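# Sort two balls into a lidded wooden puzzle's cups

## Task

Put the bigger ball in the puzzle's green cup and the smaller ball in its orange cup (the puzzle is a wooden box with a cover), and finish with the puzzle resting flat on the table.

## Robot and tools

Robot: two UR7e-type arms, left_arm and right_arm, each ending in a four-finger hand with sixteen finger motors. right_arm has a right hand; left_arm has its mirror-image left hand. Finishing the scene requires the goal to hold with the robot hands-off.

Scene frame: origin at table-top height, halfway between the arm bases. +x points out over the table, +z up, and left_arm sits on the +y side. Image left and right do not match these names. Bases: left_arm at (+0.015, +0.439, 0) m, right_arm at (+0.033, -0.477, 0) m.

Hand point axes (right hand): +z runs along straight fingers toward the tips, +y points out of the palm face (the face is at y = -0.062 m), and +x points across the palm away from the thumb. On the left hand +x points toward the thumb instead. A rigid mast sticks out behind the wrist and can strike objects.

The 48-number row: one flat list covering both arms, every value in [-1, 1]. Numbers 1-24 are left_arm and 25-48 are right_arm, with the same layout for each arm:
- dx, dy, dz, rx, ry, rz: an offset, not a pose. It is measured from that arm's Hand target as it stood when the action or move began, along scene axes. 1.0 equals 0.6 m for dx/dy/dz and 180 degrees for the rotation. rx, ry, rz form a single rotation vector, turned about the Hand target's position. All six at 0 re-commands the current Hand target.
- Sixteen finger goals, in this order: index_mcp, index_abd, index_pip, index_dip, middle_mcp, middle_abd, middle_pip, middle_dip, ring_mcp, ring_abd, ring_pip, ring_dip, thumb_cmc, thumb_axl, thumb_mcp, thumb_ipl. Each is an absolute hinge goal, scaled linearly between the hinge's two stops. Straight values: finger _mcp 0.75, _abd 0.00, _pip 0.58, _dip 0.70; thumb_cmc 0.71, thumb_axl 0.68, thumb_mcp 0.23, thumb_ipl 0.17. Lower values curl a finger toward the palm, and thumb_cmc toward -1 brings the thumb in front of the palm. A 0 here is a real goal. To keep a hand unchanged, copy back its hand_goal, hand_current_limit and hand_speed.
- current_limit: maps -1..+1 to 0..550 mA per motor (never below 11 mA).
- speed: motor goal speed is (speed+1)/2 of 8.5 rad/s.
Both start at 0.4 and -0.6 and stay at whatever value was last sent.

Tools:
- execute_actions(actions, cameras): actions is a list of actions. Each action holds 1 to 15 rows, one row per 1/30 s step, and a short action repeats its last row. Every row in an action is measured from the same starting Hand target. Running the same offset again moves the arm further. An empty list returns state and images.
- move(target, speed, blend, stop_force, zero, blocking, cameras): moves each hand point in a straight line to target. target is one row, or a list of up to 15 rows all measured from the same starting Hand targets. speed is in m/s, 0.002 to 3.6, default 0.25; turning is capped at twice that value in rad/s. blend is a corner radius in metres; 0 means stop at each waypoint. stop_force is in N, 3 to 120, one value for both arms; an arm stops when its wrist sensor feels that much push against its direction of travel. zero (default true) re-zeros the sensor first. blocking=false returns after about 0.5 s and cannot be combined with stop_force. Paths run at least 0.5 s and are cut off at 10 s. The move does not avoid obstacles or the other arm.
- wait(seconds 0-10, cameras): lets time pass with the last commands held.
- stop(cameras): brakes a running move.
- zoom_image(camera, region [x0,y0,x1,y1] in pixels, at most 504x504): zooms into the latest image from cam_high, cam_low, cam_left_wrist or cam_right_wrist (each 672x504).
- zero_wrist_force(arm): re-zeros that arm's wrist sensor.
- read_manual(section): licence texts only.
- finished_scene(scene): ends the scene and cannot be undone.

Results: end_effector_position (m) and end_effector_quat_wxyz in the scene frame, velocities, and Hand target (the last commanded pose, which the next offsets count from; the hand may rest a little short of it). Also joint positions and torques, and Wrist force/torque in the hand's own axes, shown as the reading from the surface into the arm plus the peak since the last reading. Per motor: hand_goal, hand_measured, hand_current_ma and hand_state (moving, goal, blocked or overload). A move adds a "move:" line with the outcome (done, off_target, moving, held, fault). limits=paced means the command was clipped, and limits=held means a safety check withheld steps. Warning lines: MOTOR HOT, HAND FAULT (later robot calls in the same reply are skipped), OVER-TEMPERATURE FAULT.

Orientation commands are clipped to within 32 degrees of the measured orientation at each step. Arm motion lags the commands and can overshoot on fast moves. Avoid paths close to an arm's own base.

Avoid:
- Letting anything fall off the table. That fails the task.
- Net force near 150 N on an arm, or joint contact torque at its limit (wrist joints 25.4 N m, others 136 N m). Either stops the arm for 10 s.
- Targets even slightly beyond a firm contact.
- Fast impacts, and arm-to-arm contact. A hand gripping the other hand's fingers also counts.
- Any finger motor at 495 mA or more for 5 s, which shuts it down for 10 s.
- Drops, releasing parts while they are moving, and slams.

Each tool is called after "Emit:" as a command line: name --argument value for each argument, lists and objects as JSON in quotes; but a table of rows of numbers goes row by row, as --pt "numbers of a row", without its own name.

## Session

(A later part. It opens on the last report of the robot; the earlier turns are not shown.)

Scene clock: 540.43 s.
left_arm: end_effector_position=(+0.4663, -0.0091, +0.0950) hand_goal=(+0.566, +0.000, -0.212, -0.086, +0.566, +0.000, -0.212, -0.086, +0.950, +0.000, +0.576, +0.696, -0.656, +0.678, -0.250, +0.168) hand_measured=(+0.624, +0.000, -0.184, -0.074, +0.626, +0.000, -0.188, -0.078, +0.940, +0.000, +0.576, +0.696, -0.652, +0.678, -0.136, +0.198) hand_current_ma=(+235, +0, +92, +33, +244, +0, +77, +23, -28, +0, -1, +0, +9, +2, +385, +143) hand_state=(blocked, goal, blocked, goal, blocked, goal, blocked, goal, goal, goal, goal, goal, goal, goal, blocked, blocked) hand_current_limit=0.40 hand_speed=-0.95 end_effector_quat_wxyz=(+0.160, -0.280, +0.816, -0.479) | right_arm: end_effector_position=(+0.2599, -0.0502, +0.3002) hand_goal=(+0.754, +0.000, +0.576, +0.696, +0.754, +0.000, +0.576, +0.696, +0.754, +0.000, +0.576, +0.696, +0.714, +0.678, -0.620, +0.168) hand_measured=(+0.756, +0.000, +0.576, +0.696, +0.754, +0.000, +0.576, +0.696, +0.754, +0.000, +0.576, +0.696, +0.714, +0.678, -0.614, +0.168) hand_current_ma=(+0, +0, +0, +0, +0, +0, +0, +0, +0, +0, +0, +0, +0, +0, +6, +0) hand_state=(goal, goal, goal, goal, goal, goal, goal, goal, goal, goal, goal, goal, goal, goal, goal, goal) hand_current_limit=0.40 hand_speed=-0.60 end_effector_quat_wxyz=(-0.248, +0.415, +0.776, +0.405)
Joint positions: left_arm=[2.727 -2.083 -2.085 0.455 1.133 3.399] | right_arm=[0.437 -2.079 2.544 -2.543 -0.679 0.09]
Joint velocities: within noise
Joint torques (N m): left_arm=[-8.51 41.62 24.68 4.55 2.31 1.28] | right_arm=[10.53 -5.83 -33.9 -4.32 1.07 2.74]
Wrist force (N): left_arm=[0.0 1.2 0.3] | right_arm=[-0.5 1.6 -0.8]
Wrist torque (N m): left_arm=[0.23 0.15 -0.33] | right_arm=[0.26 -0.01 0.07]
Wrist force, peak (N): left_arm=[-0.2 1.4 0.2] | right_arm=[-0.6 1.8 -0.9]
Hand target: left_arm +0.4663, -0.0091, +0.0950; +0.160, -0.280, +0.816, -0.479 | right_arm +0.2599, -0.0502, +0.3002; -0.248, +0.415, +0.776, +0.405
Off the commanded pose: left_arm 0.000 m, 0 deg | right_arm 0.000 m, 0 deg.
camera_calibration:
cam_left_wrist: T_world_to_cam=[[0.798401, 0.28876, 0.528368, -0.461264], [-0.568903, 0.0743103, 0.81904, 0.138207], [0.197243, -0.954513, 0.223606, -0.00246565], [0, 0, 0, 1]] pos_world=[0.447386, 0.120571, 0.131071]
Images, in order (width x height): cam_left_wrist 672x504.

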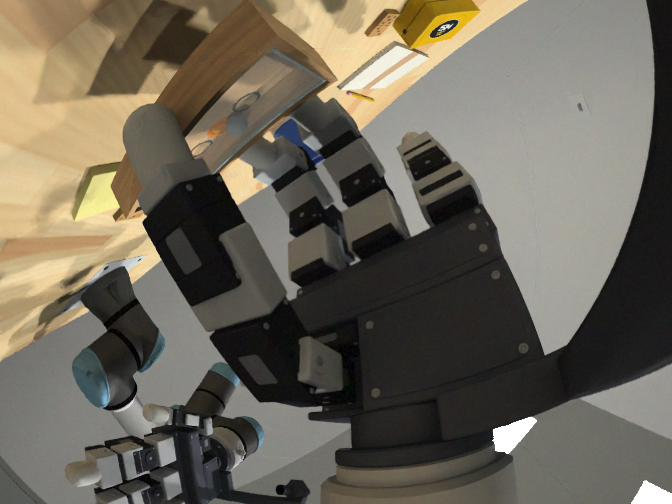

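Emit:
execute_actions --actions '[]' --cameras '["cam_right_wrist"]'

Emit:
zoom_image --camera "cam_right_wrist" --region '[520, 190, 560, 240]'

Scene clock: 547.10 s.
left_arm: end_effector_position=(+0.4663, -0.0091, +0.0950) hand_goal=(+0.566, +0.000, -0.212, -0.086, +0.566, +0.000, -0.212, -0.086, +0.950, +0.000, +0.576, +0.696, -0.656, +0.678, -0.250, +0.168) hand_measured=(+0.624, +0.000, -0.184, -0.074, +0.626, +0.000, -0.188, -0.078, +0.940, +0.000, +0.576, +0.696, -0.652, +0.678, -0.136, +0.198) hand_current_ma=(+235, +0, +92, +33, +244, +0, +77, +23, -28, +0, -1, +0, +9, +2, +385, +143) hand_state=(blocked, goal, blocked, goal, blocked, goal, blocked, goal, goal, goal, goal, goal, goal, goal, blocked, blocked) hand_current_limit=0.40 hand_speed=-0.95 end_effector_quat_wxyz=(+0.160, -0.280, +0.816, -0.479) | right_arm: end_effector_position=(+0.2599, -0.0502, +0.3002) hand_goal=(+0.754, +0.000, +0.576, +0.696, +0.754, +0.000, +0.576, +0.696, +0.754, +0.000, +0.576, +0.696, +0.714, +0.678, -0.620, +0.168) hand_measured=(+0.756, +0.000, +0.576, +0.696, +0.754, +0.000, +0.576, +0.696, +0.754, +0.000, +0.576, +0.696, +0.714, +0.678, -0.614, +0.168) hand_current_ma=(+0, +0, +0, +0, +0, +0, +0, +0, +0, +0, +0, +0, +0, +0, +6, +0) hand_state=(goal, goal, goal, goal, goal, goal, goal, goal, goal, goal, goal, goal, goal, goal, goal, goal) hand_current_limit=0.40 hand_speed=-0.60 end_effector_quat_wxyz=(-0.248, +0.415, +0.776, +0.405)
Joint positions: left_arm=[2.727 -2.083 -2.085 0.455 1.133 3.399] | right_arm=[0.437 -2.079 2.544 -2.543 -0.679 0.09]
Joint velocities: within noise
Joint torques (N m): left_arm=[-8.73 42.37 24.78 4.48 1.98 1.18] | right_arm=[10.93 -6.57 -34.06 -4.32 1.01 2.73]
Wrist force (N): left_arm=[-0.3 1.1 0.2] | right_arm=[-0.4 1.5 -1.0]
Wrist torque (N m): left_arm=[0.23 0.19 -0.35] | right_arm=[0.26 -0.02 0.08]
Wrist force, peak (N): left_arm=[0.2 1.5 0.1] | right_arm=[-0.7 1.8 -0.9]
Hand target: left_arm +0.4663, -0.0091, +0.0950; +0.160, -0.280, +0.816, -0.479 | right_arm +0.2599, -0.0502, +0.3002; -0.248, +0.415, +0.776, +0.405
Off the commanded pose: left_arm 0.000 m, 0 deg | right_arm 0.000 m, 0 deg.
camera_calibration:
cam_right_wrist: T_world_to_cam=[[0.944365, -0.114815, -0.308207, -0.126499], [-0.179205, -0.965396, -0.189463, 0.0135051], [-0.275789, 0.234155, -0.932262, 0.490311], [0, 0, 0, 1]] pos_world=[0.257104, -0.116295, 0.420669]
Images, in order (width x height): cam_right_wrist 672x504.

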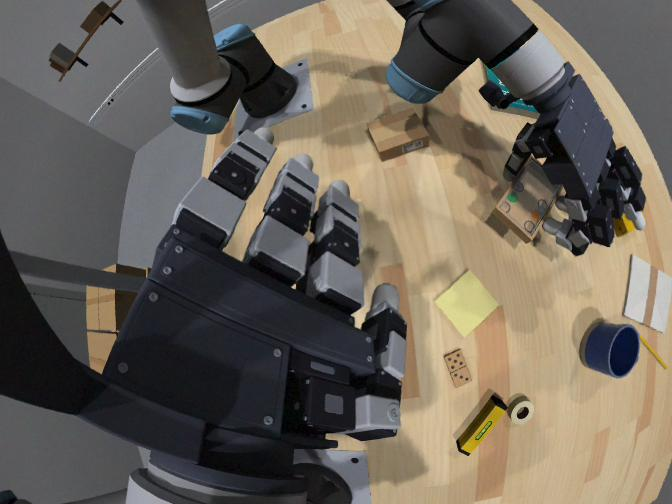

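Scaled by 10.080 from the camera's 672x504 image, which has a finer 960x720 frame.

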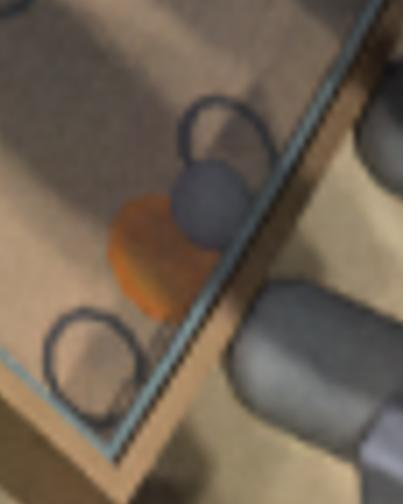

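Emit:
execute_actions --actions '[[[0,0,0,-0.00756,-0.00942,0,0.565,0,-0.212,-0.087,0.565,0,-0.212,-0.087,0.95,0,0.576,0.696,-0.657,0.678,-0.25,0.168,0.4,-0.95,0,0,0,0,0,0,0.754,0,0.576,0.696,0.754,0,0.576,0.696,0.754,0,0.576,0.696,0.714,0.678,-0.62,0.168,0.4,-0.6],[0,0,0,-0.01407,-0.01446,0,0.565,0,-0.212,-0.087,0.565,0,-0.212,-0.087,0.95,0,0.576,0.696,-0.657,0.678,-0.25,0.168,0.4,-0.95,0,0,0,0,0,0,0.754,0,0.576,0.696,0.754,0,0.576,0.696,0.754,0,0.576,0.696,0.714,0.678,-0.62,0.168,0.4,-0.6],[0,0,0,-0.01925,-0.01846,0,0.565,0,-0.212,-0.087,0.565,0,-0.212,-0.087,0.95,0,0.576,0.696,-0.657,0.678,-0.25,0.168,0.4,-0.95,0,0,0,0,0,0,0.754,0,0.576,0.696,0.754,0,0.576,0.696,0.754,0,0.576,0.696,0.714,0.678,-0.62,0.168,0.4,-0.6],[0,0,0,-0.02041,-0.02382,0,0.565,0,-0.212,-0.087,0.565,0,-0.212,-0.087,0.95,0,0.576,0.696,-0.657,0.678,-0.25,0.168,0.4,-0.95,0,0,0,0,0,0,0.754,0,0.576,0.696,0.754,0,0.576,0.696,0.754,0,0.576,0.696,0.714,0.678,-0.62,0.168,0.4,-0.6],[0,0,0,-0.01968,-0.02712,0,0.565,0,-0.212,-0.087,0.565,0,-0.212,-0.087,0.95,0,0.576,0.696,-0.657,0.678,-0.25,0.168,0.4,-0.95,0,0,0,0,0,0,0.754,0,0.576,0.696,0.754,0,0.576,0.696,0.754,0,0.576,0.696,0.714,0.678,-0.62,0.168,0.4,-0.6],[0,0,0,-0.01721,-0.02795,0,0.565,0,-0.212,-0.087,0.565,0,-0.212,-0.087,0.95,0,0.576,0.696,-0.657,0.678,-0.25,0.168,0.4,-0.95,0,0,0,0,0,0,0.754,0,0.576,0.696,0.754,0,0.576,0.696,0.754,0,0.576,0.696,0.714,0.678,-0.62,0.168,0.4,-0.6],[0,0,0,-0.01329,-0.02616,0,0.565,0,-0.212,-0.087,0.565,0,-0.212,-0.087,0.95,0,0.576,0.696,-0.657,0.678,-0.25,0.168,0.4,-0.95,0,0,0,0,0,0,0.754,0,0.576,0.696,0.754,0,0.576,0.696,0.754,0,0.576,0.696,0.714,0.678,-0.62,0.168,0.4,-0.6],[0,0,0,-0.00832,-0.0219,0,0.565,0,-0.212,-0.087,0.565,0,-0.212,-0.087,0.95,0,0.576,0.696,-0.657,0.678,-0.25,0.168,0.4,-0.95,0,0,0,0,0,0,0.754,0,0.576,0.696,0.754,0,0.576,0.696,0.754,0,0.576,0.696,0.714,0.678,-0.62,0.168,0.4,-0.6],[0,0,0,-0.00279,-0.01559,0,0.565,0,-0.212,-0.087,0.565,0,-0.212,-0.087,0.95,0,0.576,0.696,-0.657,0.678,-0.25,0.168,0.4,-0.95,0,0,0,0,0,0,0.754,0,0.576,0.696,0.754,0,0.576,0.696,0.754,0,0.576,0.696,0.714,0.678,-0.62,0.168,0.4,-0.6],[0,0,0,0.00281,-0.00791,0,0.565,0,-0.212,-0.087,0.565,0,-0.212,-0.087,0.95,0,0.576,0.696,-0.657,0.678,-0.25,0.168,0.4,-0.95,0,0,0,0,0,0,0.754,0,0.576,0.696,0.754,0,0.576,0.696,0.754,0,0.576,0.696,0.714,0.678,-0.62,0.168,0.4,-0.6],[0,0,0,0.00799,0.00033,0,0.565,0,-0.212,-0.087,0.565,0,-0.212,-0.087,0.95,0,0.576,0.696,-0.657,0.678,-0.25,0.168,0.4,-0.95,0,0,0,0,0,0,0.754,0,0.576,0.696,0.754,0,0.576,0.696,0.754,0,0.576,0.696,0.714,0.678,-0.62,0.168,0.4,-0.6],[0,0,0,0.01231,0.0082,0,0.565,0,-0.212,-0.087,0.565,0,-0.212,-0.087,0.95,0,0.576,0.696,-0.657,0.678,-0.25,0.168,0.4,-0.95,0,0,0,0,0,0,0.754,0,0.576,0.696,0.754,0,0.576,0.696,0.754,0,0.576,0.696,0.714,0.678,-0.62,0.168,0.4,-0.6],[0,0,0,0.01543,0.01485,0,0.565,0,-0.212,-0.087,0.565,0,-0.212,-0.087,0.95,0,0.576,0.696,-0.657,0.678,-0.25,0.168,0.4,-0.95,0,0,0,0,0,0,0.754,0,0.576,0.696,0.754,0,0.576,0.696,0.754,0,0.576,0.696,0.714,0.678,-0.62,0.168,0.4,-0.6],[0,0,0,0.01713,0.01952,0,0.565,0,-0.212,-0.087,0.565,0,-0.212,-0.087,0.95,0,0.576,0.696,-0.657,0.678,-0.25,0.168,0.4,-0.95,0,0,0,0,0,0,0.754,0,0.576,0.696,0.754,0,0.576,0.696,0.754,0,0.576,0.696,0.714,0.678,-0.62,0.168,0.4,-0.6],[0,0,0,0.01729,0.02167,0,0.565,0,-0.212,-0.087,0.565,0,-0.212,-0.087,0.95,0,0.576,0.696,-0.657,0.678,-0.25,0.168,0.4,-0.95,0,0,0,0,0,0,0.754,0,0.576,0.696,0.754,0,0.576,0.696,0.754,0,0.576,0.696,0.714,0.678,-0.62,0.168,0.4,-0.6]],[[0,0,0,-0.00134,-0.00062,0,0.565,0,-0.212,-0.087,0.565,0,-0.212,-0.087,0.95,0,0.576,0.696,-0.657,0.678,-0.25,0.168,0.4,-0.95,0,0,0,0,0,0,0.754,0,0.576,0.696,0.754,0,0.576,0.696,0.754,0,0.576,0.696,0.714,0.678,-0.62,0.168,0.4,-0.6],[0,0,0,-0.00407,-0.00397,0,0.565,0,-0.212,-0.087,0.565,0,-0.212,-0.087,0.95,0,0.576,0.696,-0.657,0.678,-0.25,0.168,0.4,-0.95,0,0,0,0,0,0,0.754,0,0.576,0.696,0.754,0,0.576,0.696,0.754,0,0.576,0.696,0.714,0.678,-0.62,0.168,0.4,-0.6],[0,0,0,-0.00791,-0.00968,0,0.565,0,-0.212,-0.087,0.565,0,-0.212,-0.087,0.95,0,0.576,0.696,-0.657,0.678,-0.25,0.168,0.4,-0.95,0,0,0,0,0,0,0.754,0,0.576,0.696,0.754,0,0.576,0.696,0.754,0,0.576,0.696,0.714,0.678,-0.62,0.168,0.4,-0.6],[0,0,0,-0.01256,-0.01713,0,0.565,0,-0.212,-0.087,0.565,0,-0.212,-0.087,0.95,0,0.576,0.696,-0.657,0.678,-0.25,0.168,0.4,-0.95,0,0,0,0,0,0,0.754,0,0.576,0.696,0.754,0,0.576,0.696,0.754,0,0.576,0.696,0.714,0.678,-0.62,0.168,0.4,-0.6],[0,0,0,-0.01982,-0.02721,0,0.565,0,-0.212,-0.087,0.565,0,-0.212,-0.087,0.95,0,0.576,0.696,-0.657,0.678,-0.25,0.168,0.4,-0.95,0,0,0,0,0,0,0.754,0,0.576,0.696,0.754,0,0.576,0.696,0.754,0,0.576,0.696,0.714,0.678,-0.62,0.168,0.4,-0.6]]]' --cameras '["cam_right_wrist"]'

Emit:
zoom_image --camera "cam_right_wrist" --region '[495, 150, 565, 240]'

Scene clock: 587.07 s.
left_arm: end_effector_position=(+0.4664, -0.0091, +0.0950) hand_goal=(+0.566, +0.000, -0.212, -0.086, +0.566, +0.000, -0.212, -0.086, +0.950, +0.000, +0.576, +0.696, -0.656, +0.678, -0.250, +0.168) hand_measured=(+0.624, +0.000, -0.184, -0.074, +0.626, +0.000, -0.188, -0.078, +0.940, +0.000, +0.576, +0.696, -0.652, +0.678, -0.136, +0.198) hand_current_ma=(+235, +0, +93, +33, +243, +0, +77, +23, -29, +0, -1, +0, +10, +2, +385, +143) hand_state=(blocked, goal, blocked, goal, blocked, goal, blocked, goal, goal, goal, goal, goal, goal, goal, blocked, blocked) hand_current_limit=0.40 hand_speed=-0.95 end_effector_quat_wxyz=(+0.166, -0.277, +0.813, -0.485) | right_arm: end_effector_position=(+0.2599, -0.0502, +0.3002) hand_goal=(+0.754, +0.000, +0.576, +0.696, +0.754, +0.000, +0.576, +0.696, +0.754, +0.000, +0.576, +0.696, +0.714, +0.678, -0.620, +0.168) hand_measured=(+0.756, +0.000, +0.576, +0.696, +0.754, +0.000, +0.576, +0.696, +0.754, +0.000, +0.576, +0.696, +0.714, +0.678, -0.614, +0.168) hand_current_ma=(+0, +0, +0, +0, +0, +0, +0, +0, +0, +0, +0, +0, +0, +0, +6, +0) hand_state=(goal, goal, goal, goal, goal, goal, goal, goal, goal, goal, goal, goal, goal, goal, goal, goal) hand_current_limit=0.40 hand_speed=-0.60 end_effector_quat_wxyz=(-0.248, +0.415, +0.776, +0.405)
Joint positions: left_arm=[2.728 -2.088 -2.091 0.486 1.133 3.399] | right_arm=[0.437 -2.079 2.544 -2.543 -0.679 0.09]
Joint torques (N m): left_arm=[-8.84 36.05 8.56 4.46 2.57 1.62] | right_arm=[10.82 -5.92 -34.11 -4.24 1.06 2.72]
Wrist force (N): left_arm=[0.1 1.0 0.0] | right_arm=[-0.3 1.6 -0.8]
Wrist torque (N m): left_arm=[0.25 0.14 -0.28] | right_arm=[0.25 -0.03 0.08]
Wrist force, peak (N): left_arm=[0.1 2.2 -0.1] | right_arm=[-0.4 1.9 -1.0]
Hand target: left_arm +0.4663, -0.0091, +0.0950; +0.166, -0.277, +0.813, -0.485 | right_arm +0.2599, -0.0502, +0.3002; -0.248, +0.415, +0.776, +0.405
Off the commanded pose: left_arm 0.000 m, 0 deg | right_arm 0.000 m, 0 deg.
camera_calibration:
cam_right_wrist: T_world_to_cam=[[0.944365, -0.114815, -0.308207, -0.126499], [-0.179205, -0.965396, -0.189463, 0.0135051], [-0.275789, 0.234155, -0.932262, 0.490311], [0, 0, 0, 1]] pos_world=[0.257104, -0.116295, 0.420669]
Images, in order (width x height): cam_right_wrist 672x504.

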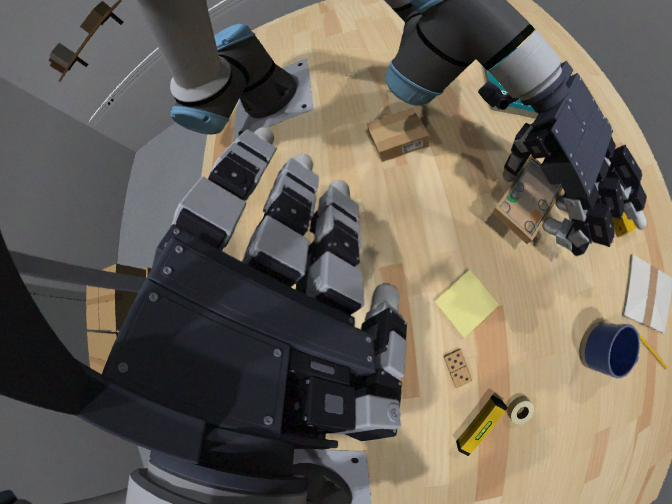

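Scaled by 5.600 from the camera's 672x504 image, which has a finer 960x720 frame.

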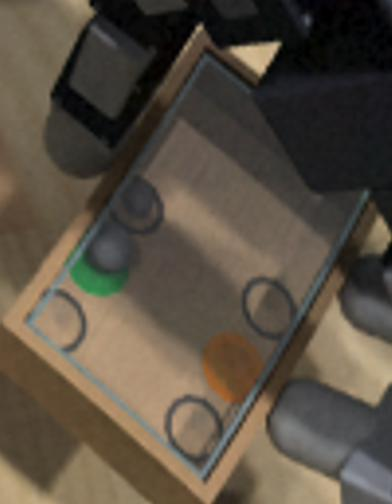

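Emit:
execute_actions --actions '[]' --cameras '["cam_right_wrist"]'

Emit:
zoom_image --camera "cam_right_wrist" --region '[500, 175, 535, 215]'

Scene clock: 592.53 s.
left_arm: end_effector_position=(+0.4663, -0.0091, +0.0950) hand_goal=(+0.566, +0.000, -0.212, -0.086, +0.566, +0.000, -0.212, -0.086, +0.950, +0.000, +0.576, +0.696, -0.656, +0.678, -0.250, +0.168) hand_measured=(+0.624, +0.000, -0.184, -0.074, +0.626, +0.000, -0.188, -0.078, +0.940, +0.000, +0.576, +0.696, -0.652, +0.678, -0.136, +0.198) hand_current_ma=(+235, +0, +93, +33, +243, +0, +77, +23, -29, +0, -1, +0, +10, +2, +385, +143) hand_state=(blocked, goal, blocked, goal, blocked, goal, blocked, goal, goal, goal, goal, goal, goal, goal, blocked, blocked) hand_current_limit=0.40 hand_speed=-0.95 end_effector_quat_wxyz=(+0.166, -0.277, +0.813, -0.485) | right_arm: end_effector_position=(+0.2599, -0.0502, +0.3002) hand_goal=(+0.754, +0.000, +0.576, +0.696, +0.754, +0.000, +0.576, +0.696, +0.754, +0.000, +0.576, +0.696, +0.714, +0.678, -0.620, +0.168) hand_measured=(+0.756, +0.000, +0.576, +0.696, +0.754, +0.000, +0.576, +0.696, +0.754, +0.000, +0.576, +0.696, +0.714, +0.678, -0.614, +0.168) hand_current_ma=(+0, +0, +0, +0, +0, +0, +0, +0, +0, +0, +0, +0, +0, +0, +6, +0) hand_state=(goal, goal, goal, goal, goal, goal, goal, goal, goal, goal, goal, goal, goal, goal, goal, goal) hand_current_limit=0.40 hand_speed=-0.60 end_effector_quat_wxyz=(-0.248, +0.415, +0.776, +0.405)
Joint positions: left_arm=[2.727 -2.088 -2.091 0.486 1.133 3.399] | right_arm=[0.437 -2.079 2.544 -2.543 -0.679 0.09]
Joint velocities: within noise
Joint torques (N m): left_arm=[-9.06 26.27 1.28 0.9 2.15 1.11] | right_arm=[10.32 -5.6 -34 -4.27 1.1 2.69]
Wrist force (N): left_arm=[0.1 1.1 0.3] | right_arm=[-0.5 1.5 -0.7]
Wrist torque (N m): left_arm=[0.22 0.14 -0.29] | right_arm=[0.24 -0.03 0.07]
Wrist force, peak (N): left_arm=[-0.1 1.4 0.1] | right_arm=[-0.7 1.9 -0.8]
Hand target: left_arm +0.4663, -0.0091, +0.0950; +0.166, -0.277, +0.813, -0.485 | right_arm +0.2599, -0.0502, +0.3002; -0.248, +0.415, +0.776, +0.405
Off the commanded pose: left_arm 0.000 m, 0 deg | right_arm 0.000 m, 0 deg.
camera_calibration:
cam_right_wrist: T_world_to_cam=[[0.944365, -0.114815, -0.308207, -0.126499], [-0.179205, -0.965396, -0.189463, 0.0135051], [-0.275789, 0.234155, -0.932262, 0.490311], [0, 0, 0, 1]] pos_world=[0.257104, -0.116295, 0.420669]
Images, in order (width x height): cam_right_wrist 672x504.

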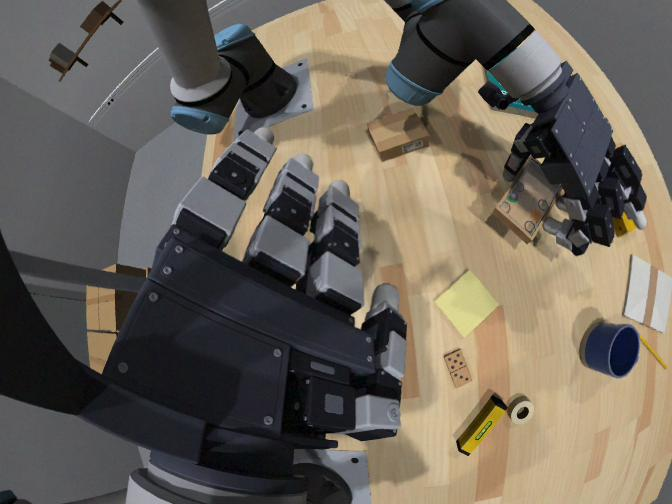

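Scaled by 12.600 from the camera's 672x504 image, which has a finer 960x720 frame.

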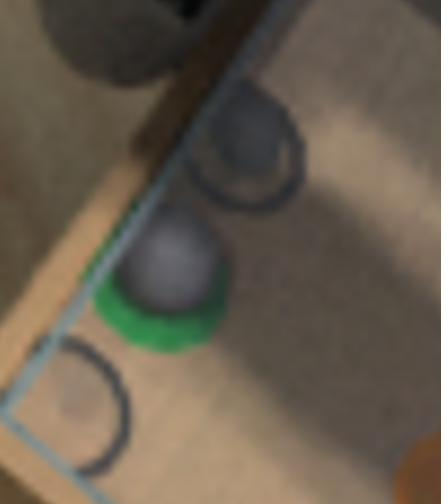

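Emit:
move --pt "0 0 0 -0.07153 0.02895 0 0.565 0 -0.212 -0.087 0.565 0 -0.212 -0.087 0.95 0 0.576 0.696 -0.657 0.678 -0.25 0.168 0.4 -0.95 0 0 0 0 0 0 0.754 0 0.576 0.696 0.754 0 0.576 0.696 0.754 0 0.576 0.696 0.714 0.678 -0.62 0.168 0.4 -0.6" --pt "0 0 0 -0.07493 0.03335 0 0.565 0 -0.212 -0.087 0.565 0 -0.212 -0.087 0.95 0 0.576 0.696 -0.657 0.678 -0.25 0.168 0.4 -0.95 0 0 0 0 0 0 0.754 0 0.576 0.696 0.754 0 0.576 0.696 0.754 0 0.576 0.696 0.714 0.678 -0.62 0.168 0.4 -0.6" --pt "0 0 0 -0.04016 0.01108 0 0.565 0 -0.212 -0.087 0.565 0 -0.212 -0.087 0.95 0 0.576 0.696 -0.657 0.678 -0.25 0.168 0.4 -0.95 0 0 0 0 0 0 0.754 0 0.576 0.696 0.754 0 0.576 0.696 0.754 0 0.576 0.696 0.714 0.678 -0.62 0.168 0.4 -0.6" --pt "0 0 0 -0.0017 0.0022 0 0.565 0 -0.212 -0.087 0.565 0 -0.212 -0.087 0.95 0 0.576 0.696 -0.657 0.678 -0.25 0.168 0.4 -0.95 0 0 0 0 0 0 0.754 0 0.576 0.696 0.754 0 0.576 0.696 0.754 0 0.576 0.696 0.714 0.678 -0.62 0.168 0.4 -0.6" --speed '[0.15, 0.05, 0.12, 0.035]' --cameras '["cam_right_wrist"]'

Emit:
zoom_image --camera "cam_right_wrist" --region '[495, 150, 565, 240]'

Scene clock: 614.93 s.
left_arm: end_effector_position=(+0.4663, -0.0092, +0.0950) hand_goal=(+0.566, +0.000, -0.212, -0.086, +0.566, +0.000, -0.212, -0.086, +0.950, +0.000, +0.576, +0.696, -0.656, +0.678, -0.250, +0.168) hand_measured=(+0.624, +0.000, -0.184, -0.074, +0.626, +0.000, -0.188, -0.078, +0.940, +0.000, +0.576, +0.696, -0.652, +0.678, -0.136, +0.198) hand_current_ma=(+234, +0, +93, +33, +243, +0, +77, +23, -29, +0, -1, +0, +9, +2, +385, +144) hand_state=(blocked, goal, blocked, goal, blocked, goal, blocked, goal, goal, goal, goal, goal, goal, goal, blocked, blocked) hand_current_limit=0.40 hand_speed=-0.95 end_effector_quat_wxyz=(+0.163, -0.279, +0.812, -0.486) end_effector_velocity=(+0.000, +0.000, +0.001) end_effector_angular_velocity=(-0.005, +0.000, +0.001) | right_arm: end_effector_position=(+0.2599, -0.0502, +0.3002) hand_goal=(+0.754, +0.000, +0.576, +0.696, +0.754, +0.000, +0.576, +0.696, +0.754, +0.000, +0.576, +0.696, +0.714, +0.678, -0.620, +0.168) hand_measured=(+0.756, +0.000, +0.576, +0.696, +0.754, +0.000, +0.576, +0.696, +0.754, +0.000, +0.576, +0.696, +0.714, +0.678, -0.614, +0.168) hand_current_ma=(+0, +0, +0, +0, +0, +0, +0, +0, +0, +0, +0, +0, +0, +0, +6, +0) hand_state=(goal, goal, goal, goal, goal, goal, goal, goal, goal, goal, goal, goal, goal, goal, goal, goal) hand_current_limit=0.40 hand_speed=-0.60 end_effector_quat_wxyz=(-0.248, +0.415, +0.776, +0.405)
Joint positions: left_arm=[2.73 -2.089 -2.091 0.484 1.127 3.394] | right_arm=[0.437 -2.079 2.544 -2.543 -0.679 0.09]
Joint velocities: left_arm=[0.001 0 0 0.004 -0.002 -0.005] | right_arm=[within noise]
Joint torques (N m): left_arm=[8.52 26.73 18.96 4.5 -3.06 -2.36] | right_arm=[10.79 -5.69 -34.36 -4.3 1.22 2.68]
Wrist force (N): left_arm=[-0.1 1.0 0.0] | right_arm=[-0.6 1.7 -0.8]
Wrist torque (N m): left_arm=[0.23 0.17 -0.34] | right_arm=[0.27 -0.01 0.07]
Wrist force, peak (N): left_arm=[-0.4 1.6 -0.1] | right_arm=[-0.4 1.9 -0.9]
Hand target: left_arm +0.4663, -0.0091, +0.0950; +0.163, -0.279, +0.812, -0.486 | right_arm +0.2599, -0.0502, +0.3002; -0.248, +0.415, +0.776, +0.405
Off the commanded pose: left_arm 0.000 m, 0 deg | right_arm 0.000 m, 0 deg.
move: done
camera_calibration:
cam_right_wrist: T_world_to_cam=[[0.944365, -0.114815, -0.308207, -0.126499], [-0.179205, -0.965396, -0.189463, 0.0135051], [-0.275789, 0.234155, -0.932262, 0.490311], [0, 0, 0, 1]] pos_world=[0.257104, -0.116295, 0.420669]
Images, in order (width x height): cam_right_wrist 672x504.

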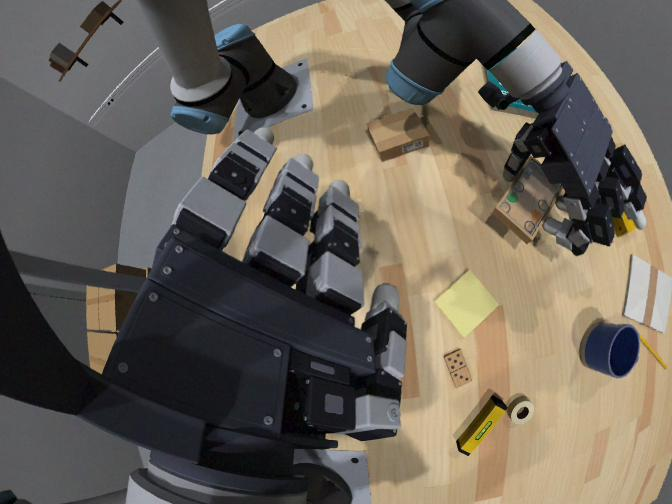

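Scaled by 5.600 from the camera's 672x504 image, which has a finer 960x720 frame.

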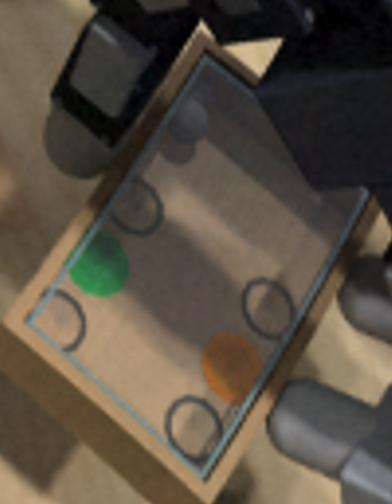

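Emit:
zoom_image --camera "cam_right_wrist" --region '[515, 153, 550, 193]'

Scaled by 12.600 from the camera's 672x504 image, which has a finer 960x720 frame.

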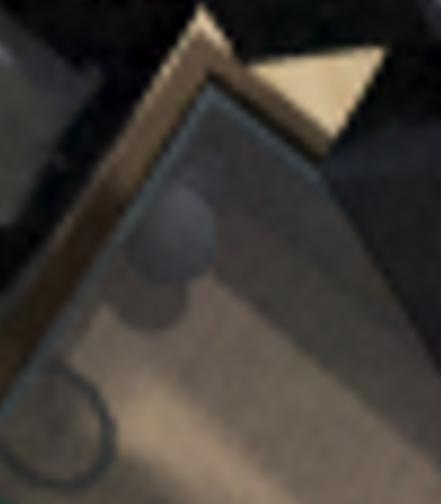

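Emit:
execute_actions --actions '[[[0,0,0,0.00737,0.00191,0,0.565,0,-0.212,-0.087,0.565,0,-0.212,-0.087,0.95,0,0.576,0.696,-0.657,0.678,-0.25,0.168,0.4,-0.95,0,0,0,0,0,0,0.754,0,0.576,0.696,0.754,0,0.576,0.696,0.754,0,0.576,0.696,0.714,0.678,-0.62,0.168,0.4,-0.6]],[[0,0,0,-0.00659,-0.0051,0,0.565,0,-0.212,-0.087,0.565,0,-0.212,-0.087,0.95,0,0.576,0.696,-0.657,0.678,-0.25,0.168,0.4,-0.95,0,0,0,0,0,0,0.754,0,0.576,0.696,0.754,0,0.576,0.696,0.754,0,0.576,0.696,0.714,0.678,-0.62,0.168,0.4,-0.6]],[[0,0,0,-0.01026,0.00646,0,0.565,0,-0.212,-0.087,0.565,0,-0.212,-0.087,0.95,0,0.576,0.696,-0.657,0.678,-0.25,0.168,0.4,-0.95,0,0,0,0,0,0,0.754,0,0.576,0.696,0.754,0,0.576,0.696,0.754,0,0.576,0.696,0.714,0.678,-0.62,0.168,0.4,-0.6]],[[0,0,0,0,0,0,0.565,0,-0.212,-0.087,0.565,0,-0.212,-0.087,0.95,0,0.576,0.696,-0.657,0.678,-0.25,0.168,0.4,-0.95,0,0,0,0,0,0,0.754,0,0.576,0.696,0.754,0,0.576,0.696,0.754,0,0.576,0.696,0.714,0.678,-0.62,0.168,0.4,-0.6]],[[0,0,0,0.00949,-0.00319,0,0.565,0,-0.212,-0.087,0.565,0,-0.212,-0.087,0.95,0,0.576,0.696,-0.657,0.678,-0.25,0.168,0.4,-0.95,0,0,0,0,0,0,0.754,0,0.576,0.696,0.754,0,0.576,0.696,0.754,0,0.576,0.696,0.714,0.678,-0.62,0.168,0.4,-0.6]]]' --cameras '["cam_right_wrist"]'

Emit:
zoom_image --camera "cam_right_wrist" --region '[500, 150, 560, 220]'

Scene clock: 664.57 s.
left_arm: end_effector_position=(+0.4663, -0.0092, +0.0950) hand_goal=(+0.566, +0.000, -0.212, -0.086, +0.566, +0.000, -0.212, -0.086, +0.950, +0.000, +0.576, +0.696, -0.656, +0.678, -0.250, +0.168) hand_measured=(+0.624, +0.000, -0.184, -0.074, +0.626, +0.000, -0.188, -0.078, +0.940, +0.000, +0.576, +0.696, -0.652, +0.678, -0.136, +0.198) hand_current_ma=(+233, +0, +93, +33, +242, +0, +77, +23, -29, +0, -1, +0, +10, +2, +385, +144) hand_state=(blocked, goal, blocked, goal, blocked, goal, blocked, goal, goal, goal, goal, goal, goal, goal, blocked, blocked) hand_current_limit=0.40 hand_speed=-0.95 end_effector_quat_wxyz=(+0.163, -0.279, +0.812, -0.486) | right_arm: end_effector_position=(+0.2599, -0.0502, +0.3002) hand_goal=(+0.754, +0.000, +0.576, +0.696, +0.754, +0.000, +0.576, +0.696, +0.754, +0.000, +0.576, +0.696, +0.714, +0.678, -0.620, +0.168) hand_measured=(+0.756, +0.000, +0.576, +0.696, +0.754, +0.000, +0.576, +0.696, +0.754, +0.000, +0.576, +0.696, +0.714, +0.678, -0.614, +0.168) hand_current_ma=(+0, +0, +0, +0, +0, +0, +0, +0, +0, +0, +0, +0, +0, +0, +6, +0) hand_state=(goal, goal, goal, goal, goal, goal, goal, goal, goal, goal, goal, goal, goal, goal, goal, goal) hand_current_limit=0.40 hand_speed=-0.60 end_effector_quat_wxyz=(-0.248, +0.415, +0.776, +0.405)
Joint positions: left_arm=[2.73 -2.089 -2.091 0.484 1.127 3.393] | right_arm=[0.437 -2.079 2.544 -2.543 -0.679 0.09]
Joint torques (N m): left_arm=[11.96 24.98 7.39 0.69 0.96 1.5] | right_arm=[10.16 -5.65 -34.07 -4.29 1.21 2.68]
Wrist force (N): left_arm=[-0.1 1.0 0.2] | right_arm=[-0.3 1.6 -0.8]
Wrist torque (N m): left_arm=[0.23 0.17 -0.17] | right_arm=[0.25 -0.03 0.08]
Wrist force, peak (N): left_arm=[-0.5 2.7 -0.1] | right_arm=[-0.3 2.0 -0.9]
Hand target: left_arm +0.4663, -0.0091, +0.0950; +0.163, -0.279, +0.812, -0.486 | right_arm +0.2599, -0.0502, +0.3002; -0.248, +0.415, +0.776, +0.405
Off the commanded pose: left_arm 0.000 m, 0 deg | right_arm 0.000 m, 0 deg.
camera_calibration:
cam_right_wrist: T_world_to_cam=[[0.944365, -0.114815, -0.308207, -0.126499], [-0.179205, -0.965396, -0.189463, 0.0135051], [-0.275789, 0.234155, -0.932262, 0.490311], [0, 0, 0, 1]] pos_world=[0.257104, -0.116295, 0.420669]
Images, in order (width x height): cam_right_wrist 672x504.

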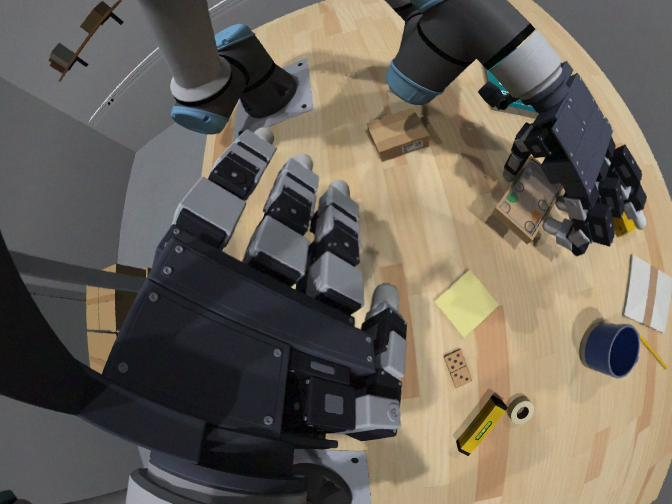

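Scaled by 7.200 from the camera's 672x504 image, which has a finer 960x720 frame.

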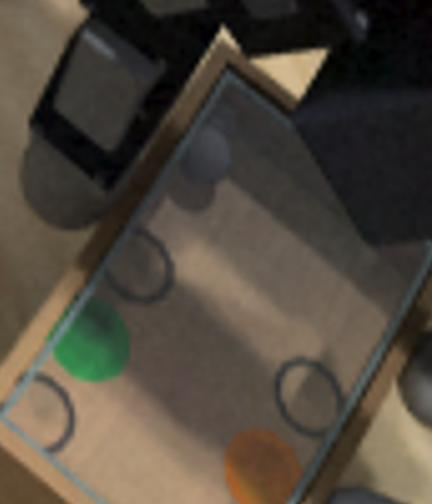

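Emit:
zoom_image --camera "cam_right_wrist" --region '[517, 155, 542, 185]'

Scaled by 16.800 from the camera's 672x504 image, which has a finer 960x720 frame.

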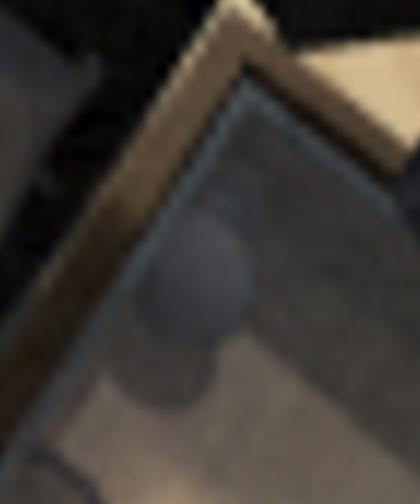

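Emit:
execute_actions --actions '[[[0,0,0,0.00776,0.00186,0,0.565,0,-0.212,-0.087,0.565,0,-0.212,-0.087,0.95,0,0.576,0.696,-0.657,0.678,-0.25,0.168,0.4,-0.95,0,0,0,0,0,0,0.754,0,0.576,0.696,0.754,0,0.576,0.696,0.754,0,0.576,0.696,0.714,0.678,-0.62,0.168,0.4,-0.6]],[[0,0,0,0,0,0,0.565,0,-0.212,-0.087,0.565,0,-0.212,-0.087,0.95,0,0.576,0.696,-0.657,0.678,-0.25,0.168,0.4,-0.95,0,0,0,0,0,0,0.754,0,0.576,0.696,0.754,0,0.576,0.696,0.754,0,0.576,0.696,0.714,0.678,-0.62,0.168,0.4,-0.6]],[[0,0,0,0,0,0,0.565,0,-0.212,-0.087,0.565,0,-0.212,-0.087,0.95,0,0.576,0.696,-0.657,0.678,-0.25,0.168,0.4,-0.95,0,0,0,0,0,0,0.754,0,0.576,0.696,0.754,0,0.576,0.696,0.754,0,0.576,0.696,0.714,0.678,-0.62,0.168,0.4,-0.6]],[[0,0,0,-0.00462,0.00415,0,0.565,0,-0.212,-0.087,0.565,0,-0.212,-0.087,0.95,0,0.576,0.696,-0.657,0.678,-0.25,0.168,0.4,-0.95,0,0,0,0,0,0,0.754,0,0.576,0.696,0.754,0,0.576,0.696,0.754,0,0.576,0.696,0.714,0.678,-0.62,0.168,0.4,-0.6]]]' --cameras '["cam_right_wrist"]'

Emit:
zoom_image --camera "cam_right_wrist" --region '[500, 155, 570, 235]'

Scene clock: 687.97 s.
left_arm: end_effector_position=(+0.4663, -0.0091, +0.0949) hand_goal=(+0.566, +0.000, -0.212, -0.086, +0.566, +0.000, -0.212, -0.086, +0.950, +0.000, +0.576, +0.696, -0.656, +0.678, -0.250, +0.168) hand_measured=(+0.624, +0.000, -0.184, -0.074, +0.626, +0.000, -0.188, -0.078, +0.940, +0.000, +0.576, +0.696, -0.652, +0.678, -0.136, +0.198) hand_current_ma=(+233, +0, +93, +33, +241, +0, +77, +23, -29, +0, -1, +0, +10, +2, +385, +144) hand_state=(blocked, goal, blocked, goal, blocked, goal, blocked, goal, goal, goal, goal, goal, goal, goal, blocked, blocked) hand_current_limit=0.40 hand_speed=-0.95 end_effector_quat_wxyz=(+0.156, -0.283, +0.816, -0.479) | right_arm: end_effector_position=(+0.2599, -0.0502, +0.3002) hand_goal=(+0.754, +0.000, +0.576, +0.696, +0.754, +0.000, +0.576, +0.696, +0.754, +0.000, +0.576, +0.696, +0.714, +0.678, -0.620, +0.168) hand_measured=(+0.756, +0.000, +0.576, +0.696, +0.754, +0.000, +0.576, +0.696, +0.754, +0.000, +0.576, +0.696, +0.714, +0.678, -0.614, +0.168) hand_current_ma=(+0, +0, +0, +0, +0, +0, +0, +0, +0, +0, +0, +0, +0, +0, +6, +0) hand_state=(goal, goal, goal, goal, goal, goal, goal, goal, goal, goal, goal, goal, goal, goal, goal, goal) hand_current_limit=0.40 hand_speed=-0.60 end_effector_quat_wxyz=(-0.248, +0.415, +0.776, +0.405)
Joint positions: left_arm=[2.73 -2.083 -2.083 0.449 1.128 3.394] | right_arm=[0.437 -2.079 2.544 -2.543 -0.679 0.09]
Joint torques (N m): left_arm=[-7.27 40.89 5.17 3.34 1.27 -0.26] | right_arm=[10.42 -5.28 -34.06 -4.36 1.36 2.59]
Wrist force (N): left_arm=[0.0 1.1 0.2] | right_arm=[-0.5 1.5 -0.9]
Wrist torque (N m): left_arm=[0.23 0.15 -0.35] | right_arm=[0.26 -0.01 0.07]
Wrist force, peak (N): left_arm=[-1.0 3.1 0.0] | right_arm=[-0.6 2.0 -0.7]
Hand target: left_arm +0.4663, -0.0091, +0.0950; +0.156, -0.283, +0.816, -0.479 | right_arm +0.2599, -0.0502, +0.3002; -0.248, +0.415, +0.776, +0.405
Off the commanded pose: left_arm 0.000 m, 0 deg | right_arm 0.000 m, 0 deg.
camera_calibration:
cam_right_wrist: T_world_to_cam=[[0.944365, -0.114815, -0.308207, -0.126499], [-0.179205, -0.965396, -0.189463, 0.0135051], [-0.275789, 0.234155, -0.932262, 0.490311], [0, 0, 0, 1]] pos_world=[0.257104, -0.116295, 0.420669]
Images, in order (width x height): cam_right_wrist 672x504.

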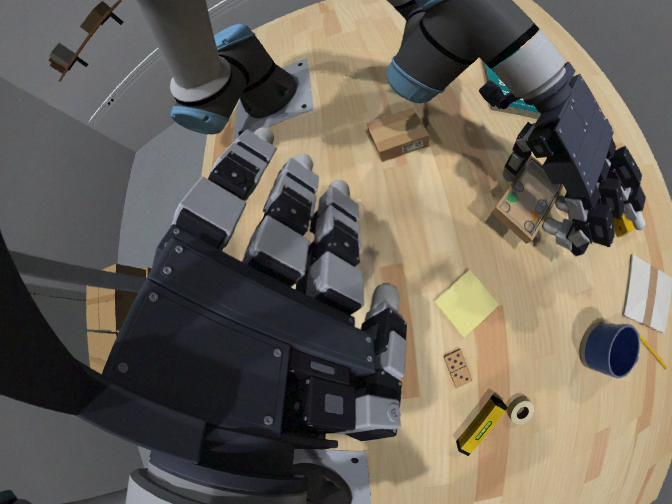

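Scaled by 6.300 from the camera's 672x504 image, which has a finer 960x720 frame.

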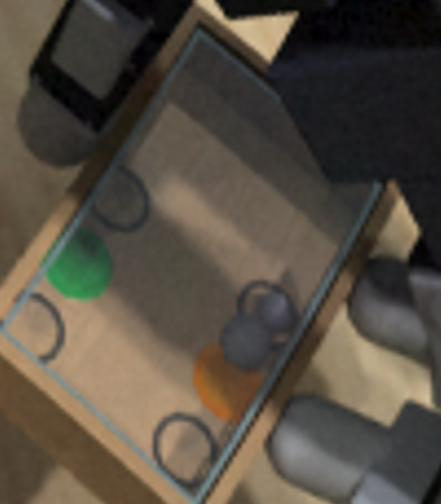

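Emit:
execute_actions --actions '[]' --cameras '["cam_right_wrist", "cam_left_wrist"]'

Emit:
zoom_image --camera "cam_right_wrist" --region '[520, 185, 560, 235]'

Emit:
zoom_image --camera "cam_left_wrist" --region '[170, 40, 350, 200]'

Scene clock: 695.33 s.
left_arm: end_effector_position=(+0.4663, -0.0091, +0.0949) hand_goal=(+0.566, +0.000, -0.212, -0.086, +0.566, +0.000, -0.212, -0.086, +0.950, +0.000, +0.576, +0.696, -0.656, +0.678, -0.250, +0.168) hand_measured=(+0.624, +0.000, -0.184, -0.074, +0.626, +0.000, -0.188, -0.078, +0.940, +0.000, +0.576, +0.696, -0.652, +0.678, -0.136, +0.198) hand_current_ma=(+233, +0, +93, +33, +241, +0, +77, +23, -29, +0, -1, +0, +10, +2, +385, +144) hand_state=(blocked, goal, blocked, goal, blocked, goal, blocked, goal, goal, goal, goal, goal, goal, goal, blocked, blocked) hand_current_limit=0.40 hand_speed=-0.95 end_effector_quat_wxyz=(+0.156, -0.283, +0.816, -0.479) | right_arm: end_effector_position=(+0.2599, -0.0502, +0.3002) hand_goal=(+0.754, +0.000, +0.576, +0.696, +0.754, +0.000, +0.576, +0.696, +0.754, +0.000, +0.576, +0.696, +0.714, +0.678, -0.620, +0.168) hand_measured=(+0.756, +0.000, +0.576, +0.696, +0.754, +0.000, +0.576, +0.696, +0.754, +0.000, +0.576, +0.696, +0.714, +0.678, -0.614, +0.168) hand_current_ma=(+0, +0, +0, +0, +0, +0, +0, +0, +0, +0, +0, +0, +0, +0, +6, +0) hand_state=(goal, goal, goal, goal, goal, goal, goal, goal, goal, goal, goal, goal, goal, goal, goal, goal) hand_current_limit=0.40 hand_speed=-0.60 end_effector_quat_wxyz=(-0.248, +0.415, +0.776, +0.405)
Joint positions: left_arm=[2.73 -2.083 -2.083 0.449 1.128 3.394] | right_arm=[0.437 -2.079 2.544 -2.543 -0.679 0.09]
Joint velocities: within noise
Joint torques (N m): left_arm=[-8.01 42.23 22.9 0.55 -2.77 -2.08] | right_arm=[10.08 -5.76 -33.85 -4.32 1.36 2.56]
Wrist force (N): left_arm=[-0.1 1.0 0.2] | right_arm=[-0.5 1.5 -0.8]
Wrist torque (N m): left_arm=[0.21 0.18 -0.36] | right_arm=[0.25 -0.02 0.08]
Wrist force, peak (N): left_arm=[-0.2 1.3 -0.2] | right_arm=[-0.6 1.9 -0.8]
Hand target: left_arm +0.4663, -0.0091, +0.0950; +0.156, -0.283, +0.816, -0.479 | right_arm +0.2599, -0.0502, +0.3002; -0.248, +0.415, +0.776, +0.405
Off the commanded pose: left_arm 0.000 m, 0 deg | right_arm 0.000 m, 0 deg.
camera_calibration:
cam_left_wrist: T_world_to_cam=[[0.80279, 0.29087, 0.520503, -0.462531], [-0.561855, 0.0767747, 0.823665, 0.13457], [0.199618, -0.953677, 0.225061, -0.00371297], [0, 0, 0, 1]] pos_world=[0.447665, 0.120664, 0.130744]
cam_right_wrist: T_world_to_cam=[[0.944365, -0.114815, -0.308207, -0.126499], [-0.179205, -0.965396, -0.189463, 0.0135051], [-0.275789, 0.234155, -0.932262, 0.490311], [0, 0, 0, 1]] pos_world=[0.257104, -0.116295, 0.420669]
Images, in order (width x height): cam_left_wrist 672x504, cam_right_wrist 672x504.

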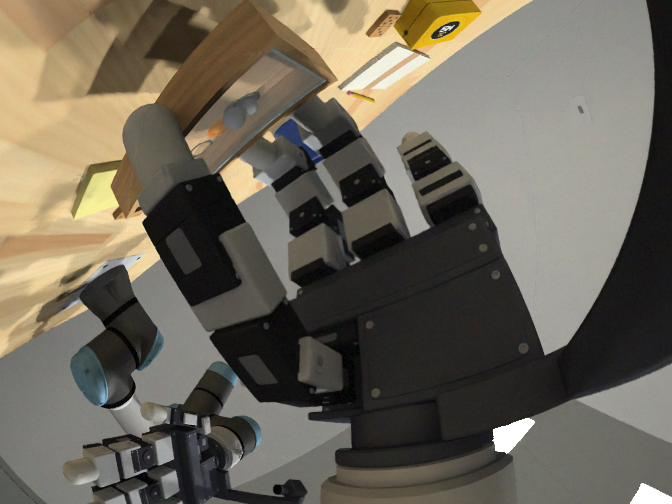

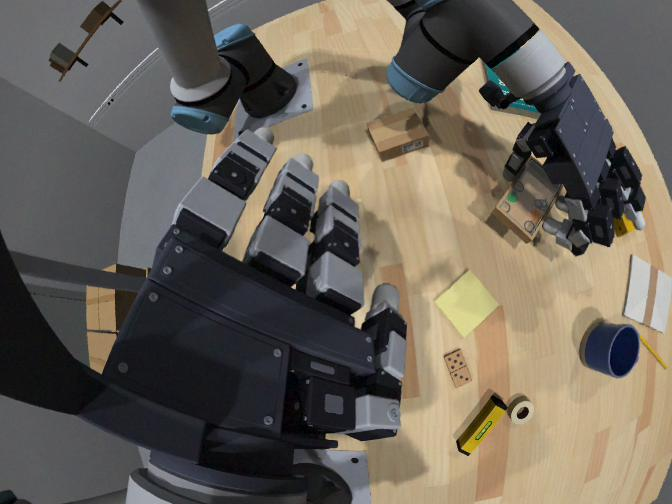

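Scaled by 10.080 from the camera's 672x504 image, which has a finer 960x720 frame.

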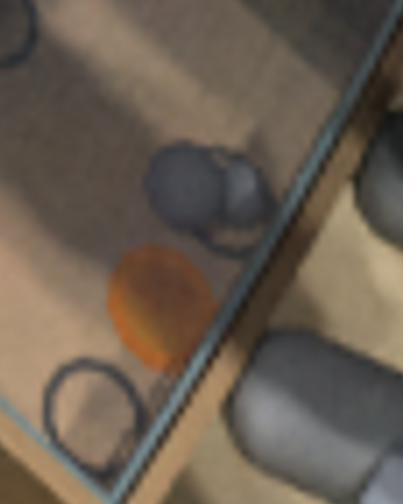

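Scaled by 2.800 from the camera's 672x504 image, which has a finer 960x720 frame.

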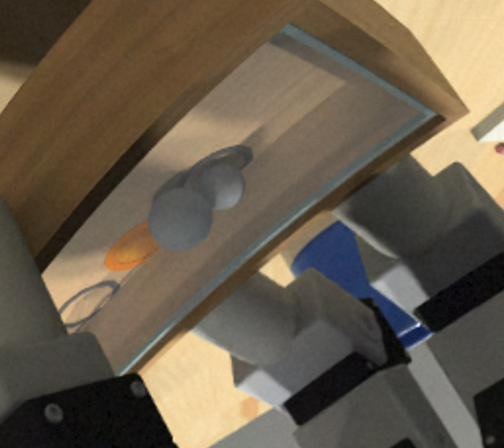

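Emit:
move --pt "0 0 0 -0.01265 -0.00297 0 0.565 0 -0.212 -0.087 0.565 0 -0.212 -0.087 0.95 0 0.576 0.696 -0.657 0.678 -0.25 0.168 0.4 -0.95 0 0 0 0 0 0 0.754 0 0.576 0.696 0.754 0 0.576 0.696 0.754 0 0.576 0.696 0.714 0.678 -0.62 0.168 0.4 -0.6" --pt "0 0 0 -0.069 0.05175 0 0.565 0 -0.212 -0.087 0.565 0 -0.212 -0.087 0.95 0 0.576 0.696 -0.657 0.678 -0.25 0.168 0.4 -0.95 0 0 0 0 0 0 0.754 0 0.576 0.696 0.754 0 0.576 0.696 0.754 0 0.576 0.696 0.714 0.678 -0.62 0.168 0.4 -0.6" --pt "0 0 0 -0.02844 0.01291 0 0.565 0 -0.212 -0.087 0.565 0 -0.212 -0.087 0.95 0 0.576 0.696 -0.657 0.678 -0.25 0.168 0.4 -0.95 0 0 0 0 0 0 0.754 0 0.576 0.696 0.754 0 0.576 0.696 0.754 0 0.576 0.696 0.714 0.678 -0.62 0.168 0.4 -0.6" --pt "0 0 0 0.009 0.00534 0 0.565 0 -0.212 -0.087 0.565 0 -0.212 -0.087 0.95 0 0.576 0.696 -0.657 0.678 -0.25 0.168 0.4 -0.95 0 0 0 0 0 0 0.754 0 0.576 0.696 0.754 0 0.576 0.696 0.754 0 0.576 0.696 0.714 0.678 -0.62 0.168 0.4 -0.6" --pt "0 0 0 0.00123 -0.00277 0 0.565 0 -0.212 -0.087 0.565 0 -0.212 -0.087 0.95 0 0.576 0.696 -0.657 0.678 -0.25 0.168 0.4 -0.95 0 0 0 0 0 0 0.754 0 0.576 0.696 0.754 0 0.576 0.696 0.754 0 0.576 0.696 0.714 0.678 -0.62 0.168 0.4 -0.6" --speed '[0.06, 0.15, 0.12, 0.08, 0.05]' --cameras '["cam_right_wrist"]'

Emit:
zoom_image --camera "cam_right_wrist" --region '[500, 155, 570, 235]'

Scene clock: 726.07 s.
left_arm: end_effector_position=(+0.4662, -0.0091, +0.0948) hand_goal=(+0.566, +0.000, -0.212, -0.086, +0.566, +0.000, -0.212, -0.086, +0.950, +0.000, +0.576, +0.696, -0.656, +0.678, -0.250, +0.168) hand_measured=(+0.624, +0.000, -0.184, -0.074, +0.626, +0.000, -0.188, -0.078, +0.940, +0.000, +0.576, +0.696, -0.652, +0.678, -0.136, +0.198) hand_current_ma=(+233, +0, +93, +33, +241, +0, +77, +23, -29, +0, -1, +0, +10, +2, +385, +145) hand_state=(blocked, goal, blocked, goal, blocked, goal, blocked, goal, goal, goal, goal, goal, goal, goal, blocked, blocked) hand_current_limit=0.40 hand_speed=-0.95 end_effector_quat_wxyz=(+0.160, -0.281, +0.816, -0.479) | right_arm: end_effector_position=(+0.2599, -0.0502, +0.3002) hand_goal=(+0.754, +0.000, +0.576, +0.696, +0.754, +0.000, +0.576, +0.696, +0.754, +0.000, +0.576, +0.696, +0.714, +0.678, -0.620, +0.168) hand_measured=(+0.756, +0.000, +0.576, +0.696, +0.754, +0.000, +0.576, +0.696, +0.754, +0.000, +0.576, +0.696, +0.714, +0.678, -0.614, +0.168) hand_current_ma=(+0, +0, +0, +0, +0, +0, +0, +0, +0, +0, +0, +0, +0, +0, +6, +0) hand_state=(goal, goal, goal, goal, goal, goal, goal, goal, goal, goal, goal, goal, goal, goal, goal, goal) hand_current_limit=0.40 hand_speed=-0.60 end_effector_quat_wxyz=(-0.248, +0.415, +0.776, +0.405)
Joint positions: left_arm=[2.727 -2.083 -2.085 0.455 1.134 3.399] | right_arm=[0.437 -2.079 2.544 -2.543 -0.679 0.09]
Joint torques (N m): left_arm=[1.13 41.37 22.93 0.18 1.73 0.93] | right_arm=[10.17 -5.52 -34.68 -4.29 1.48 2.61]
Wrist force (N): left_arm=[0.0 1.0 0.1] | right_arm=[-0.6 1.7 -0.7]
Wrist torque (N m): left_arm=[0.22 0.16 -0.14] | right_arm=[0.27 -0.01 0.07]
Wrist force, peak (N): left_arm=[-0.4 1.6 0.0] | right_arm=[-0.5 1.8 -1.0]
Hand target: left_arm +0.4663, -0.0091, +0.0950; +0.160, -0.281, +0.816, -0.479 | right_arm +0.2599, -0.0502, +0.3002; -0.248, +0.415, +0.776, +0.405
Off the commanded pose: left_arm 0.000 m, 0 deg | right_arm 0.000 m, 0 deg.
move: done
camera_calibration:
cam_right_wrist: T_world_to_cam=[[0.944365, -0.114815, -0.308207, -0.126499], [-0.179205, -0.965396, -0.189463, 0.0135051], [-0.275789, 0.234155, -0.932262, 0.490311], [0, 0, 0, 1]] pos_world=[0.257104, -0.116295, 0.420669]
Images, in order (width x height): cam_right_wrist 672x504.

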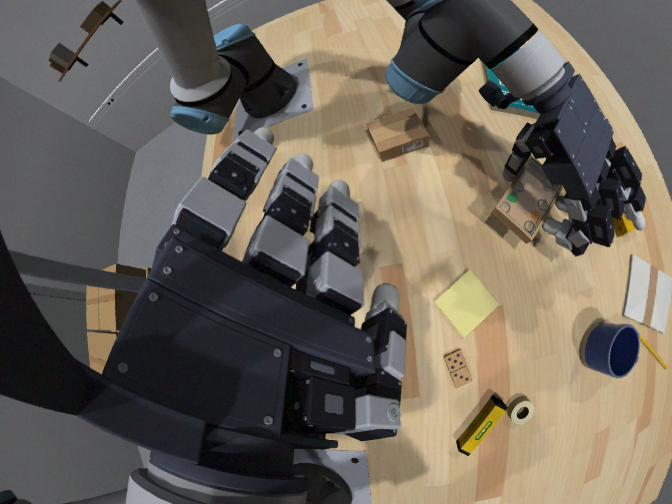

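Scaled by 6.300 from the camera's 672x504 image, which has a finer 960x720 frame.

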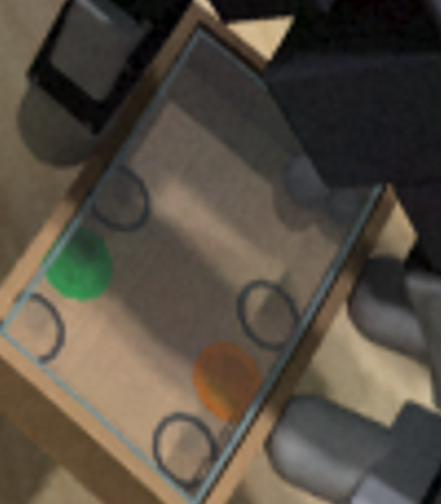

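Emit:
execute_actions --actions '[]' --cameras '["cam_left_wrist"]'

Emit:
zoom_image --camera "cam_left_wrist" --region '[170, 40, 350, 200]'

Scene clock: 730.50 s.
left_arm: end_effector_position=(+0.4663, -0.0091, +0.0950) hand_goal=(+0.566, +0.000, -0.212, -0.086, +0.566, +0.000, -0.212, -0.086, +0.950, +0.000, +0.576, +0.696, -0.656, +0.678, -0.250, +0.168) hand_measured=(+0.624, +0.000, -0.184, -0.074, +0.626, +0.000, -0.188, -0.078, +0.940, +0.000, +0.576, +0.696, -0.652, +0.678, -0.136, +0.198) hand_current_ma=(+233, +0, +93, +33, +241, +0, +77, +23, -29, +0, -1, +0, +10, +2, +385, +145) hand_state=(blocked, goal, blocked, goal, blocked, goal, blocked, goal, goal, goal, goal, goal, goal, goal, blocked, blocked) hand_current_limit=0.40 hand_speed=-0.95 end_effector_quat_wxyz=(+0.160, -0.281, +0.816, -0.479) | right_arm: end_effector_position=(+0.2599, -0.0502, +0.3002) hand_goal=(+0.754, +0.000, +0.576, +0.696, +0.754, +0.000, +0.576, +0.696, +0.754, +0.000, +0.576, +0.696, +0.714, +0.678, -0.620, +0.168) hand_measured=(+0.756, +0.000, +0.576, +0.696, +0.754, +0.000, +0.576, +0.696, +0.754, +0.000, +0.576, +0.696, +0.714, +0.678, -0.614, +0.168) hand_current_ma=(+0, +0, +0, +0, +0, +0, +0, +0, +0, +0, +0, +0, +0, +0, +6, +0) hand_state=(goal, goal, goal, goal, goal, goal, goal, goal, goal, goal, goal, goal, goal, goal, goal, goal) hand_current_limit=0.40 hand_speed=-0.60 end_effector_quat_wxyz=(-0.248, +0.415, +0.776, +0.405)
Joint positions: left_arm=[2.727 -2.083 -2.085 0.455 1.134 3.399] | right_arm=[0.437 -2.079 2.544 -2.543 -0.679 0.09]
Joint velocities: within noise
Joint torques (N m): left_arm=[-8.28 41.54 25.06 4.34 2.45 1.58] | right_arm=[9.96 -5.62 -34.3 -4.33 1.58 2.62]
Wrist force (N): left_arm=[0.0 0.8 0.1] | right_arm=[-0.4 1.6 -0.8]
Wrist torque (N m): left_arm=[0.21 0.15 -0.18] | right_arm=[0.25 -0.02 0.08]
Wrist force, peak (N): left_arm=[-0.4 1.4 0.3] | right_arm=[-0.4 1.9 -0.8]
Hand target: left_arm +0.4663, -0.0091, +0.0950; +0.160, -0.281, +0.816, -0.479 | right_arm +0.2599, -0.0502, +0.3002; -0.248, +0.415, +0.776, +0.405
Off the commanded pose: left_arm 0.000 m, 0 deg | right_arm 0.000 m, 0 deg.
camera_calibration:
cam_left_wrist: T_world_to_cam=[[0.798246, 0.28883, 0.528565, -0.46115], [-0.568981, 0.0736306, 0.819048, 0.138266], [0.197647, -0.954545, 0.223114, -0.00255578], [0, 0, 0, 1]] pos_world=[0.447287, 0.120574, 0.131071]
Images, in order (width x height): cam_left_wrist 672x504.

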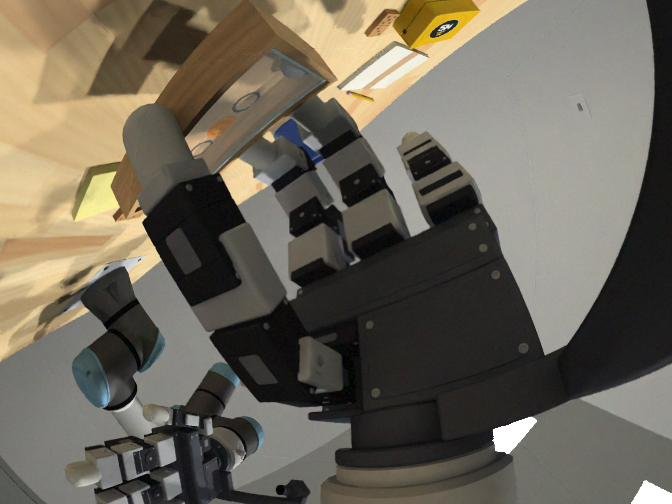

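Scaled by 2.800 from the camera's 672x504 image, which has a finer 960x720 frame.

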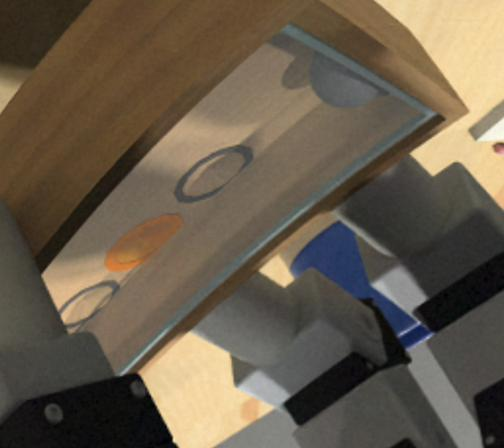

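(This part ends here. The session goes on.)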